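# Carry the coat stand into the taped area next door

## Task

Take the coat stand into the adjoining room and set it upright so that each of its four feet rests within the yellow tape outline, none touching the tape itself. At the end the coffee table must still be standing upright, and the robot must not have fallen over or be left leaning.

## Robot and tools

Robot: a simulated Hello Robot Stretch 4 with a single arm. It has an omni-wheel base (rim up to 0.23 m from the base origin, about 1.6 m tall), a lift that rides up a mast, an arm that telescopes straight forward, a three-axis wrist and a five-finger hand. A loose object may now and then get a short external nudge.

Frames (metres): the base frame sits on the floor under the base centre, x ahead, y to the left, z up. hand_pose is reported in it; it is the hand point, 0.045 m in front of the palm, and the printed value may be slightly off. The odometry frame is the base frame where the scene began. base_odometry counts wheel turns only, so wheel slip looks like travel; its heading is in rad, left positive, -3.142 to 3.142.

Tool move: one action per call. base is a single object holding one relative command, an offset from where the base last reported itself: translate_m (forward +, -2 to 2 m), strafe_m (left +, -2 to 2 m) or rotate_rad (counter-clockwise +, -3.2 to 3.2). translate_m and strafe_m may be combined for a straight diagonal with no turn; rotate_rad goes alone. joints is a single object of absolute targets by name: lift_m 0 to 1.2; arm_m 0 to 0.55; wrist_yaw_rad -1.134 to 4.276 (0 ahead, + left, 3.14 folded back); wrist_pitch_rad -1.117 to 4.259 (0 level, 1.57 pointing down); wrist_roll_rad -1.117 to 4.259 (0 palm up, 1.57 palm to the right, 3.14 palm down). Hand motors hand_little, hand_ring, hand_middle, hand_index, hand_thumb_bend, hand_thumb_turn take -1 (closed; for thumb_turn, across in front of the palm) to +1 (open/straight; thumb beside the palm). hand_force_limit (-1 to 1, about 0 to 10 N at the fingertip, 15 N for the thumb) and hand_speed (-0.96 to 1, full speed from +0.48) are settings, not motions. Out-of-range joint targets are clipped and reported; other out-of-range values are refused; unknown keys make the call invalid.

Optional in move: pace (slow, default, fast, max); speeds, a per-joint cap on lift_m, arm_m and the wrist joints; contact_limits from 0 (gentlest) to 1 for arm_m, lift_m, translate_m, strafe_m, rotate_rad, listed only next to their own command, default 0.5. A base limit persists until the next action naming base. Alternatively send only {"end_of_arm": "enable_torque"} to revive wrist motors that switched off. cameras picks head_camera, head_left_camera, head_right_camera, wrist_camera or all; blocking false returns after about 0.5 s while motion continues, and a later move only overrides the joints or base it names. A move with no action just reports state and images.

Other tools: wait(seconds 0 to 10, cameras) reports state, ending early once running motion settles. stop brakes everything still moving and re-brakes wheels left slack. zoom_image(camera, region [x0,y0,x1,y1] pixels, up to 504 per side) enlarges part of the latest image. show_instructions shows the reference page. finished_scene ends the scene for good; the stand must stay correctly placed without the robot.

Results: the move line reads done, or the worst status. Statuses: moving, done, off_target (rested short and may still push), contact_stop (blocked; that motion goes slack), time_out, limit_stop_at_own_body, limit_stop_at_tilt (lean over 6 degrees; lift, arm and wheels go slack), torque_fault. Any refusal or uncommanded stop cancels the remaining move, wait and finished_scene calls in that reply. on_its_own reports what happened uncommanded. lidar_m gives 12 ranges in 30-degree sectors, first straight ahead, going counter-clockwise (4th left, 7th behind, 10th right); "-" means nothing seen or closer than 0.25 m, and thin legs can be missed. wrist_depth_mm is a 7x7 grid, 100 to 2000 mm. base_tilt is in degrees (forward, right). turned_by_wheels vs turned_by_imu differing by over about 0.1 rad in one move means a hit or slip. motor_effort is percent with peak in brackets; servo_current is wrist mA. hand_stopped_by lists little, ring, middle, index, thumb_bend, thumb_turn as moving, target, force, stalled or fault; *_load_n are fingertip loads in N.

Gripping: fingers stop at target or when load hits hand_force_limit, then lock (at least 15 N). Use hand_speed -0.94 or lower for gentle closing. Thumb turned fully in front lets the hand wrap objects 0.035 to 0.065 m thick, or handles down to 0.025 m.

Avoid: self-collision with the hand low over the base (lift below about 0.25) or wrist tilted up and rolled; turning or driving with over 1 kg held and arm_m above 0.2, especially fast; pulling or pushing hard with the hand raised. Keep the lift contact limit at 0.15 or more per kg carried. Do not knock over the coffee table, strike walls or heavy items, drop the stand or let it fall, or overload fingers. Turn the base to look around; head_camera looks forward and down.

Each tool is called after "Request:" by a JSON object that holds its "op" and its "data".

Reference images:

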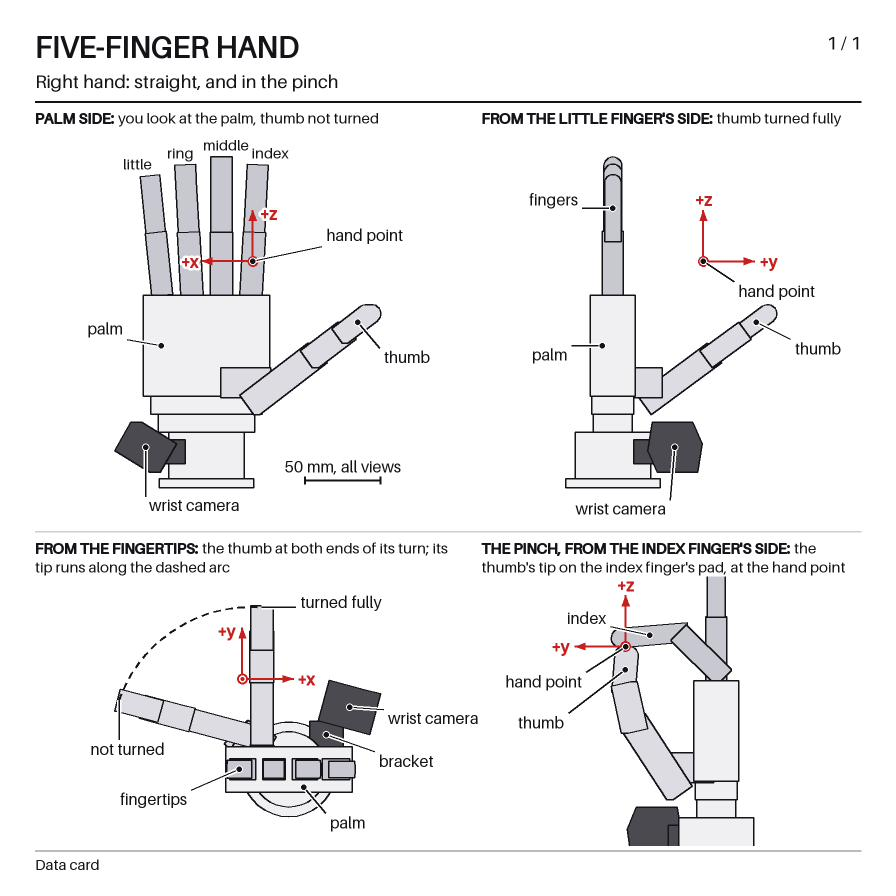

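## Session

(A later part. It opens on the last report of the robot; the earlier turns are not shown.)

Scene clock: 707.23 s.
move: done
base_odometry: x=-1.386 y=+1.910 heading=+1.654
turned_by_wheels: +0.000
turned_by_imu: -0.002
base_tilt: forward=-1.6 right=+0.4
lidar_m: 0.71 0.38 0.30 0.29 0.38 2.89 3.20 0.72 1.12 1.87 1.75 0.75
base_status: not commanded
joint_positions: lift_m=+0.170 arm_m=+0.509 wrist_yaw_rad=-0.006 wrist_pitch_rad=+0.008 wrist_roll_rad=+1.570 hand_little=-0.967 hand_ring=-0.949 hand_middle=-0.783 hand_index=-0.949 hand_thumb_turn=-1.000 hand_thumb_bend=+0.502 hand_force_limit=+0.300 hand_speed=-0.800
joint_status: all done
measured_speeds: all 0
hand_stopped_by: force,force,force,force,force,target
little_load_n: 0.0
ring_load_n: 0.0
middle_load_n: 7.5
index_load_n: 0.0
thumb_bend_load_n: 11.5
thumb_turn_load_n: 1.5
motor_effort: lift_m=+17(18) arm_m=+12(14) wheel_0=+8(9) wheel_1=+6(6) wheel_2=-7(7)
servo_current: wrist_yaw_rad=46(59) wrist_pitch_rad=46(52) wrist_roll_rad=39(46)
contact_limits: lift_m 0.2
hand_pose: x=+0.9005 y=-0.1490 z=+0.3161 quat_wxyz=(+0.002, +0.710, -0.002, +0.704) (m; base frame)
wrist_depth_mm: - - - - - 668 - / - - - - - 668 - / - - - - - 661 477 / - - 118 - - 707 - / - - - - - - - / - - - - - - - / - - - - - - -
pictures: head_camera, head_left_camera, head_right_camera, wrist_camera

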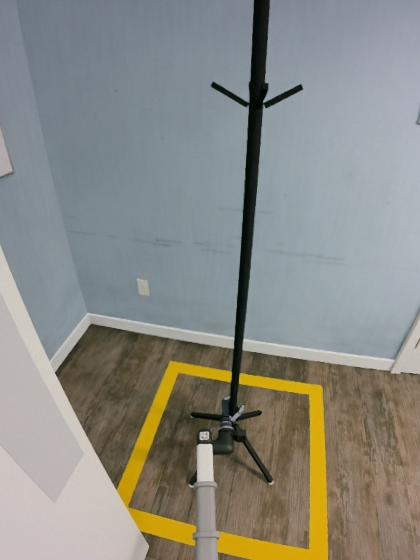

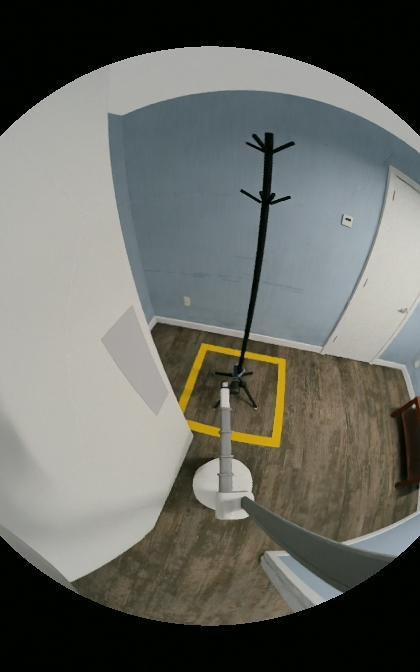

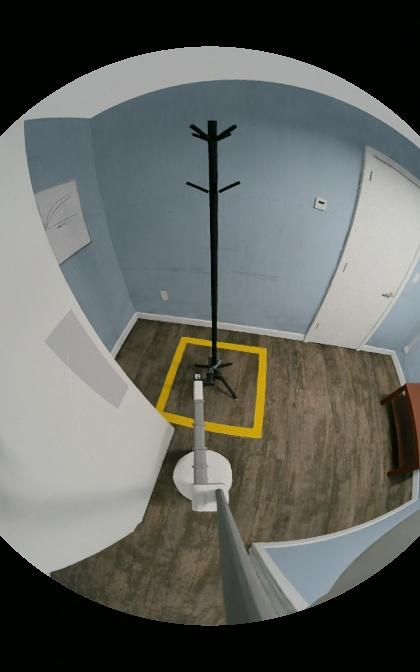

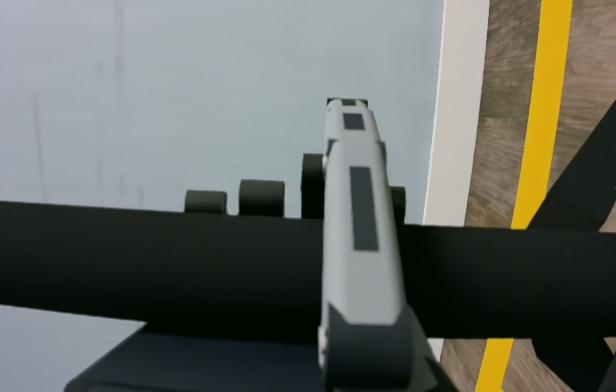

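Request:
{"op": "move", "data": {"joints": {"hand_thumb_bend": 1.0}}}

Request:
{"op": "move", "data": {"joints": {"hand_index": 1, "hand_middle": 1, "hand_ring": 1, "hand_little": 1}, "cameras": ["head_camera", "wrist_camera"]}}

Scene clock: 718.10 s.
move: done
base_odometry: x=-1.386 y=+1.910 heading=+1.653
turned_by_wheels: +0.000
turned_by_imu: -0.002
base_tilt: forward=-1.7 right=+0.4
lidar_m: 0.72 0.37 0.30 0.30 0.40 2.90 3.18 0.72 1.09 1.89 1.80 0.71
base_status: not commanded
joint_positions: lift_m=+0.170 arm_m=+0.510 wrist_yaw_rad=-0.005 wrist_pitch_rad=+0.008 wrist_roll_rad=+1.570 hand_little=-0.967 hand_ring=-0.949 hand_middle=-0.783 hand_index=-0.949 hand_thumb_turn=-1.000 hand_thumb_bend=+1.000 hand_force_limit=+0.300 hand_speed=-0.800
joint_status: all done
measured_speeds: all 0
hand_stopped_by: force,force,force,force,target,target
little_load_n: 0.0
ring_load_n: 0.0
middle_load_n: 0.0
index_load_n: 0.0
thumb_bend_load_n: 0.0
thumb_turn_load_n: 0.0
motor_effort: lift_m=+17(18) arm_m=+8(12) wheel_0=+7(9) wheel_1=+4(6) wheel_2=-7(7)
servo_current: wrist_yaw_rad=39(59) wrist_pitch_rad=52(52) wrist_roll_rad=39(46)
contact_limits: lift_m 0.2
hand_pose: x=+0.9010 y=-0.1487 z=+0.3161 quat_wxyz=(+0.002, +0.710, -0.001, +0.704) (m; base frame)
wrist_depth_mm: - - - - - 668 - / - - - - - 668 - / - - - - - 661 484 / - - - - - 661 - / - - - - - - - / - - - - - - - / - - - - - - -
pictures: none

Scene clock: 722.13 s.
move: done
base_odometry: x=-1.386 y=+1.910 heading=+1.653
turned_by_wheels: +0.000
turned_by_imu: -0.001
base_tilt: forward=-1.6 right=+0.3
lidar_m: 0.71 0.35 0.29 0.30 0.40 2.92 3.20 0.72 1.08 1.89 1.78 0.75
base_status: not commanded
joint_positions: lift_m=+0.170 arm_m=+0.510 wrist_yaw_rad=-0.005 wrist_pitch_rad=+0.008 wrist_roll_rad=+1.570 hand_little=+1.000 hand_ring=+1.000 hand_middle=+1.000 hand_index=+1.000 hand_thumb_turn=-1.000 hand_thumb_bend=+1.000 hand_force_limit=+0.300 hand_speed=-0.800
joint_status: all done
measured_speeds: all 0
hand_stopped_by: target,target,target,target,target,target
little_load_n: 0.0
ring_load_n: 0.0
middle_load_n: 0.0
index_load_n: 0.0
thumb_bend_load_n: 0.0
thumb_turn_load_n: 0.0
motor_effort: lift_m=+17(18) arm_m=+8(8) wheel_0=+7(7) wheel_1=+4(5) wheel_2=-7(7)
servo_current: wrist_yaw_rad=46(52) wrist_pitch_rad=46(59) wrist_roll_rad=39(46)
contact_limits: lift_m 0.2
hand_pose: x=+0.9010 y=-0.1487 z=+0.3161 quat_wxyz=(+0.002, +0.710, -0.001, +0.704) (m; base frame)
wrist_depth_mm: - - - - - 668 - / - - - - - 676 - / - - - - - 661 480 / - - - - - 661 - / - - - - - - - / - - - - - - - / - - - - - - -
pictures: head_camera, wrist_camera

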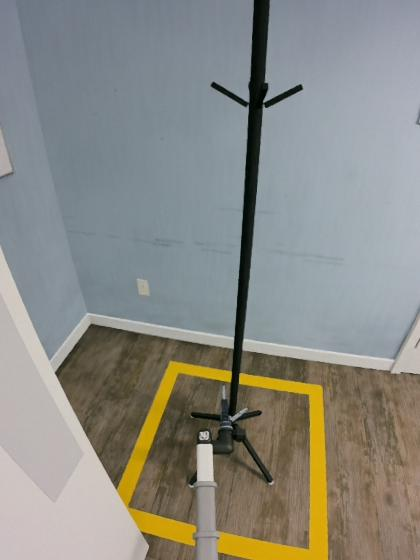

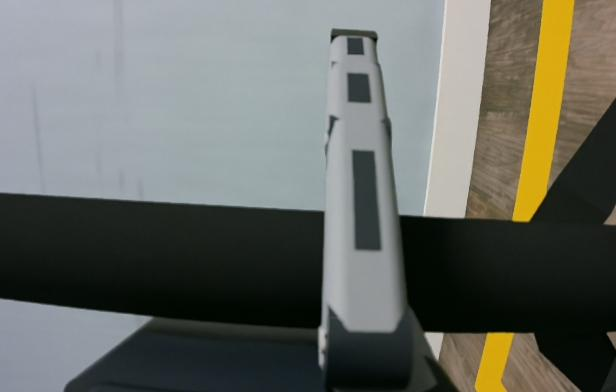

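Request:
{"op": "move", "data": {"joints": {"arm_m": 0.45}, "pace": "slow", "cameras": ["head_camera", "wrist_camera"]}}

Scene clock: 727.13 s.
move: done
base_odometry: x=-1.386 y=+1.911 heading=+1.653
turned_by_wheels: +0.000
turned_by_imu: -0.001
base_tilt: forward=-1.7 right=+0.1
lidar_m: 0.73 0.37 0.30 0.31 0.41 2.90 3.19 0.73 1.13 1.89 1.77 0.73
base_status: not commanded
joint_positions: lift_m=+0.170 arm_m=+0.450 wrist_yaw_rad=-0.002 wrist_pitch_rad=+0.008 wrist_roll_rad=+1.570 hand_little=+1.000 hand_ring=+1.000 hand_middle=+1.000 hand_index=+1.000 hand_thumb_turn=-1.000 hand_thumb_bend=+1.000 hand_force_limit=+0.300 hand_speed=-0.800
joint_status: all done
measured_speeds: all 0
hand_stopped_by: target,target,target,target,target,target
little_load_n: 0.0
ring_load_n: 0.0
middle_load_n: 0.0
index_load_n: 0.0
thumb_bend_load_n: 0.0
thumb_turn_load_n: 0.5
motor_effort: lift_m=+17(18) arm_m=-7(9) wheel_0=+6(7) wheel_1=+5(5) wheel_2=-6(7)
servo_current: wrist_yaw_rad=46(52) wrist_pitch_rad=46(59) wrist_roll_rad=39(46)
contact_limits: lift_m 0.2
hand_pose: x=+0.8422 y=-0.1480 z=+0.3161 quat_wxyz=(+0.001, +0.710, +0.000, +0.704) (m; base frame)
wrist_depth_mm: - - - - - 723 - / - - - - - 676 484 / - - - - - 715 - / 147 147 150 150 - 167 - / 148 146 145 145 - 145 - / - - 120 126 - 181 - / - - - - - - -
pictures: head_camera, wrist_camera

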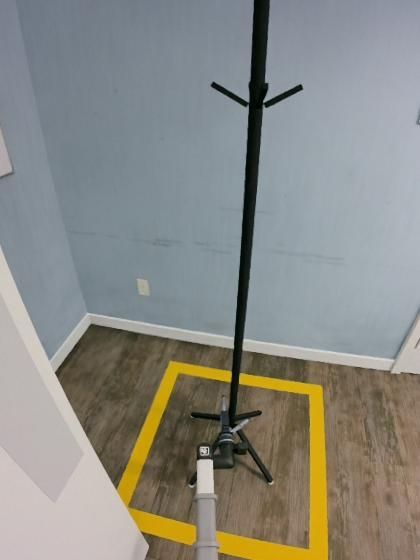

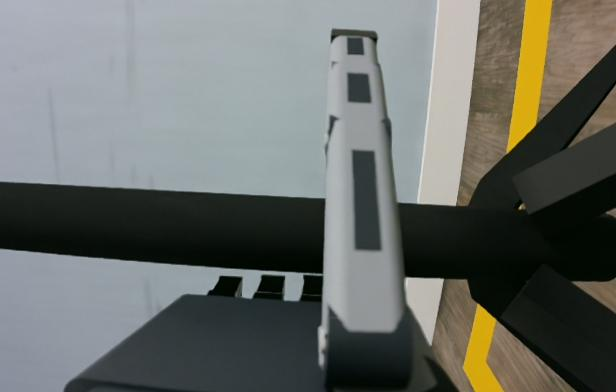

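Sliding out cleanly. Continue.

Request:
{"op": "move", "data": {"joints": {"arm_m": 0.1}, "pace": "slow", "cameras": ["all"]}}

Request:
{"op": "zoom_image", "data": {"camera": "head_camera", "region": [110, 330, 350, 560]}}

Scene clock: 735.83 s.
move: done
base_odometry: x=-1.386 y=+1.911 heading=+1.653
turned_by_wheels: +0.000
turned_by_imu: -0.002
base_tilt: forward=-1.7 right=+0.1
lidar_m: 0.70 0.35 0.30 0.30 0.40 2.90 3.20 0.72 1.08 1.90 1.74 0.73
base_status: not commanded
joint_positions: lift_m=+0.170 arm_m=+0.100 wrist_yaw_rad=-0.002 wrist_pitch_rad=+0.008 wrist_roll_rad=+1.570 hand_little=+1.000 hand_ring=+1.000 hand_middle=+1.000 hand_index=+1.000 hand_thumb_turn=-1.000 hand_thumb_bend=+1.000 hand_force_limit=+0.300 hand_speed=-0.800
joint_status: all done
measured_speeds: all 0
hand_stopped_by: target,target,target,target,target,target
little_load_n: 0.0
ring_load_n: 0.0
middle_load_n: 0.0
index_load_n: 0.5
thumb_bend_load_n: 0.0
thumb_turn_load_n: 0.0
motor_effort: lift_m=+17(18) arm_m=-8(9) wheel_0=+7(7) wheel_1=+5(5) wheel_2=-5(6)
servo_current: wrist_yaw_rad=46(52) wrist_pitch_rad=52(59) wrist_roll_rad=39(46)
contact_limits: lift_m 0.2
hand_pose: x=+0.4922 y=-0.1480 z=+0.3161 quat_wxyz=(+0.001, +0.710, +0.000, +0.704) (m; base frame)
wrist_depth_mm: - - - - - 723 517 / - - - - - 676 484 / - - - - - 418 484 / - - - - - 661 508 / - - - - - 603 496 / - - 120 126 - - 484 / - - - - - - -
pictures: head_camera, head_left_camera, head_right_camera, wrist_camera

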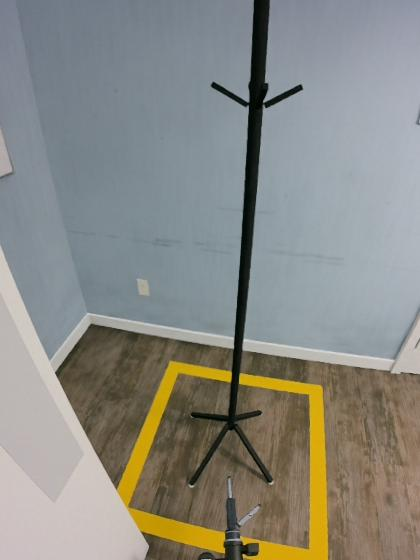

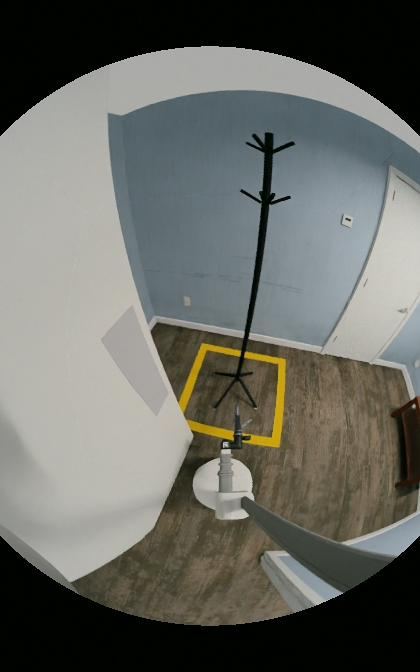

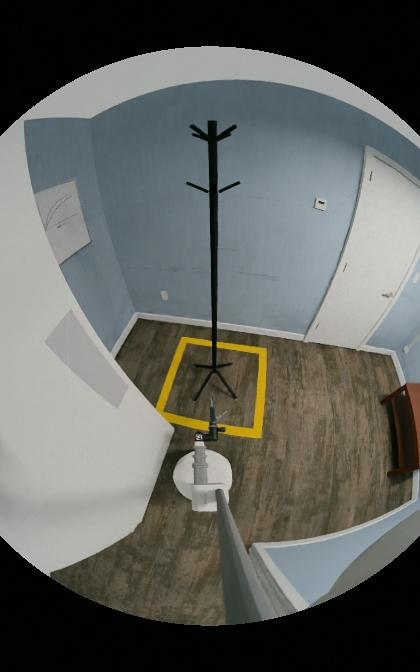

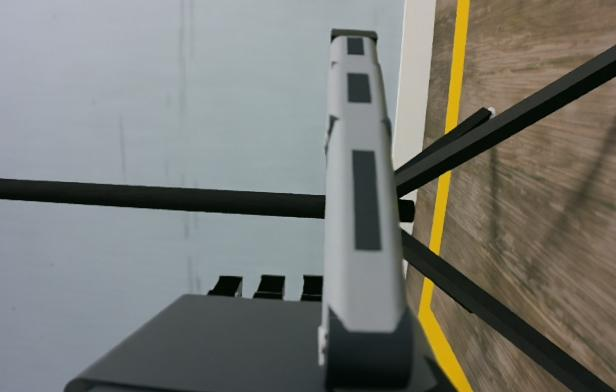

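Scaled by 2.100 from the camera's 420x560 image, which has a finer 1200x1600 frame.

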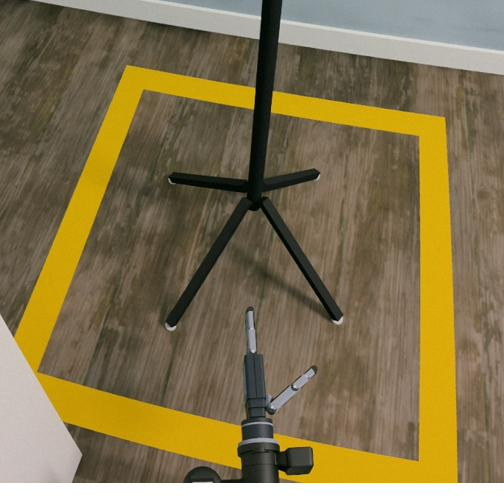

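Request:
{"op": "finished_scene", "data": {}}

The scene is finished: the task was done.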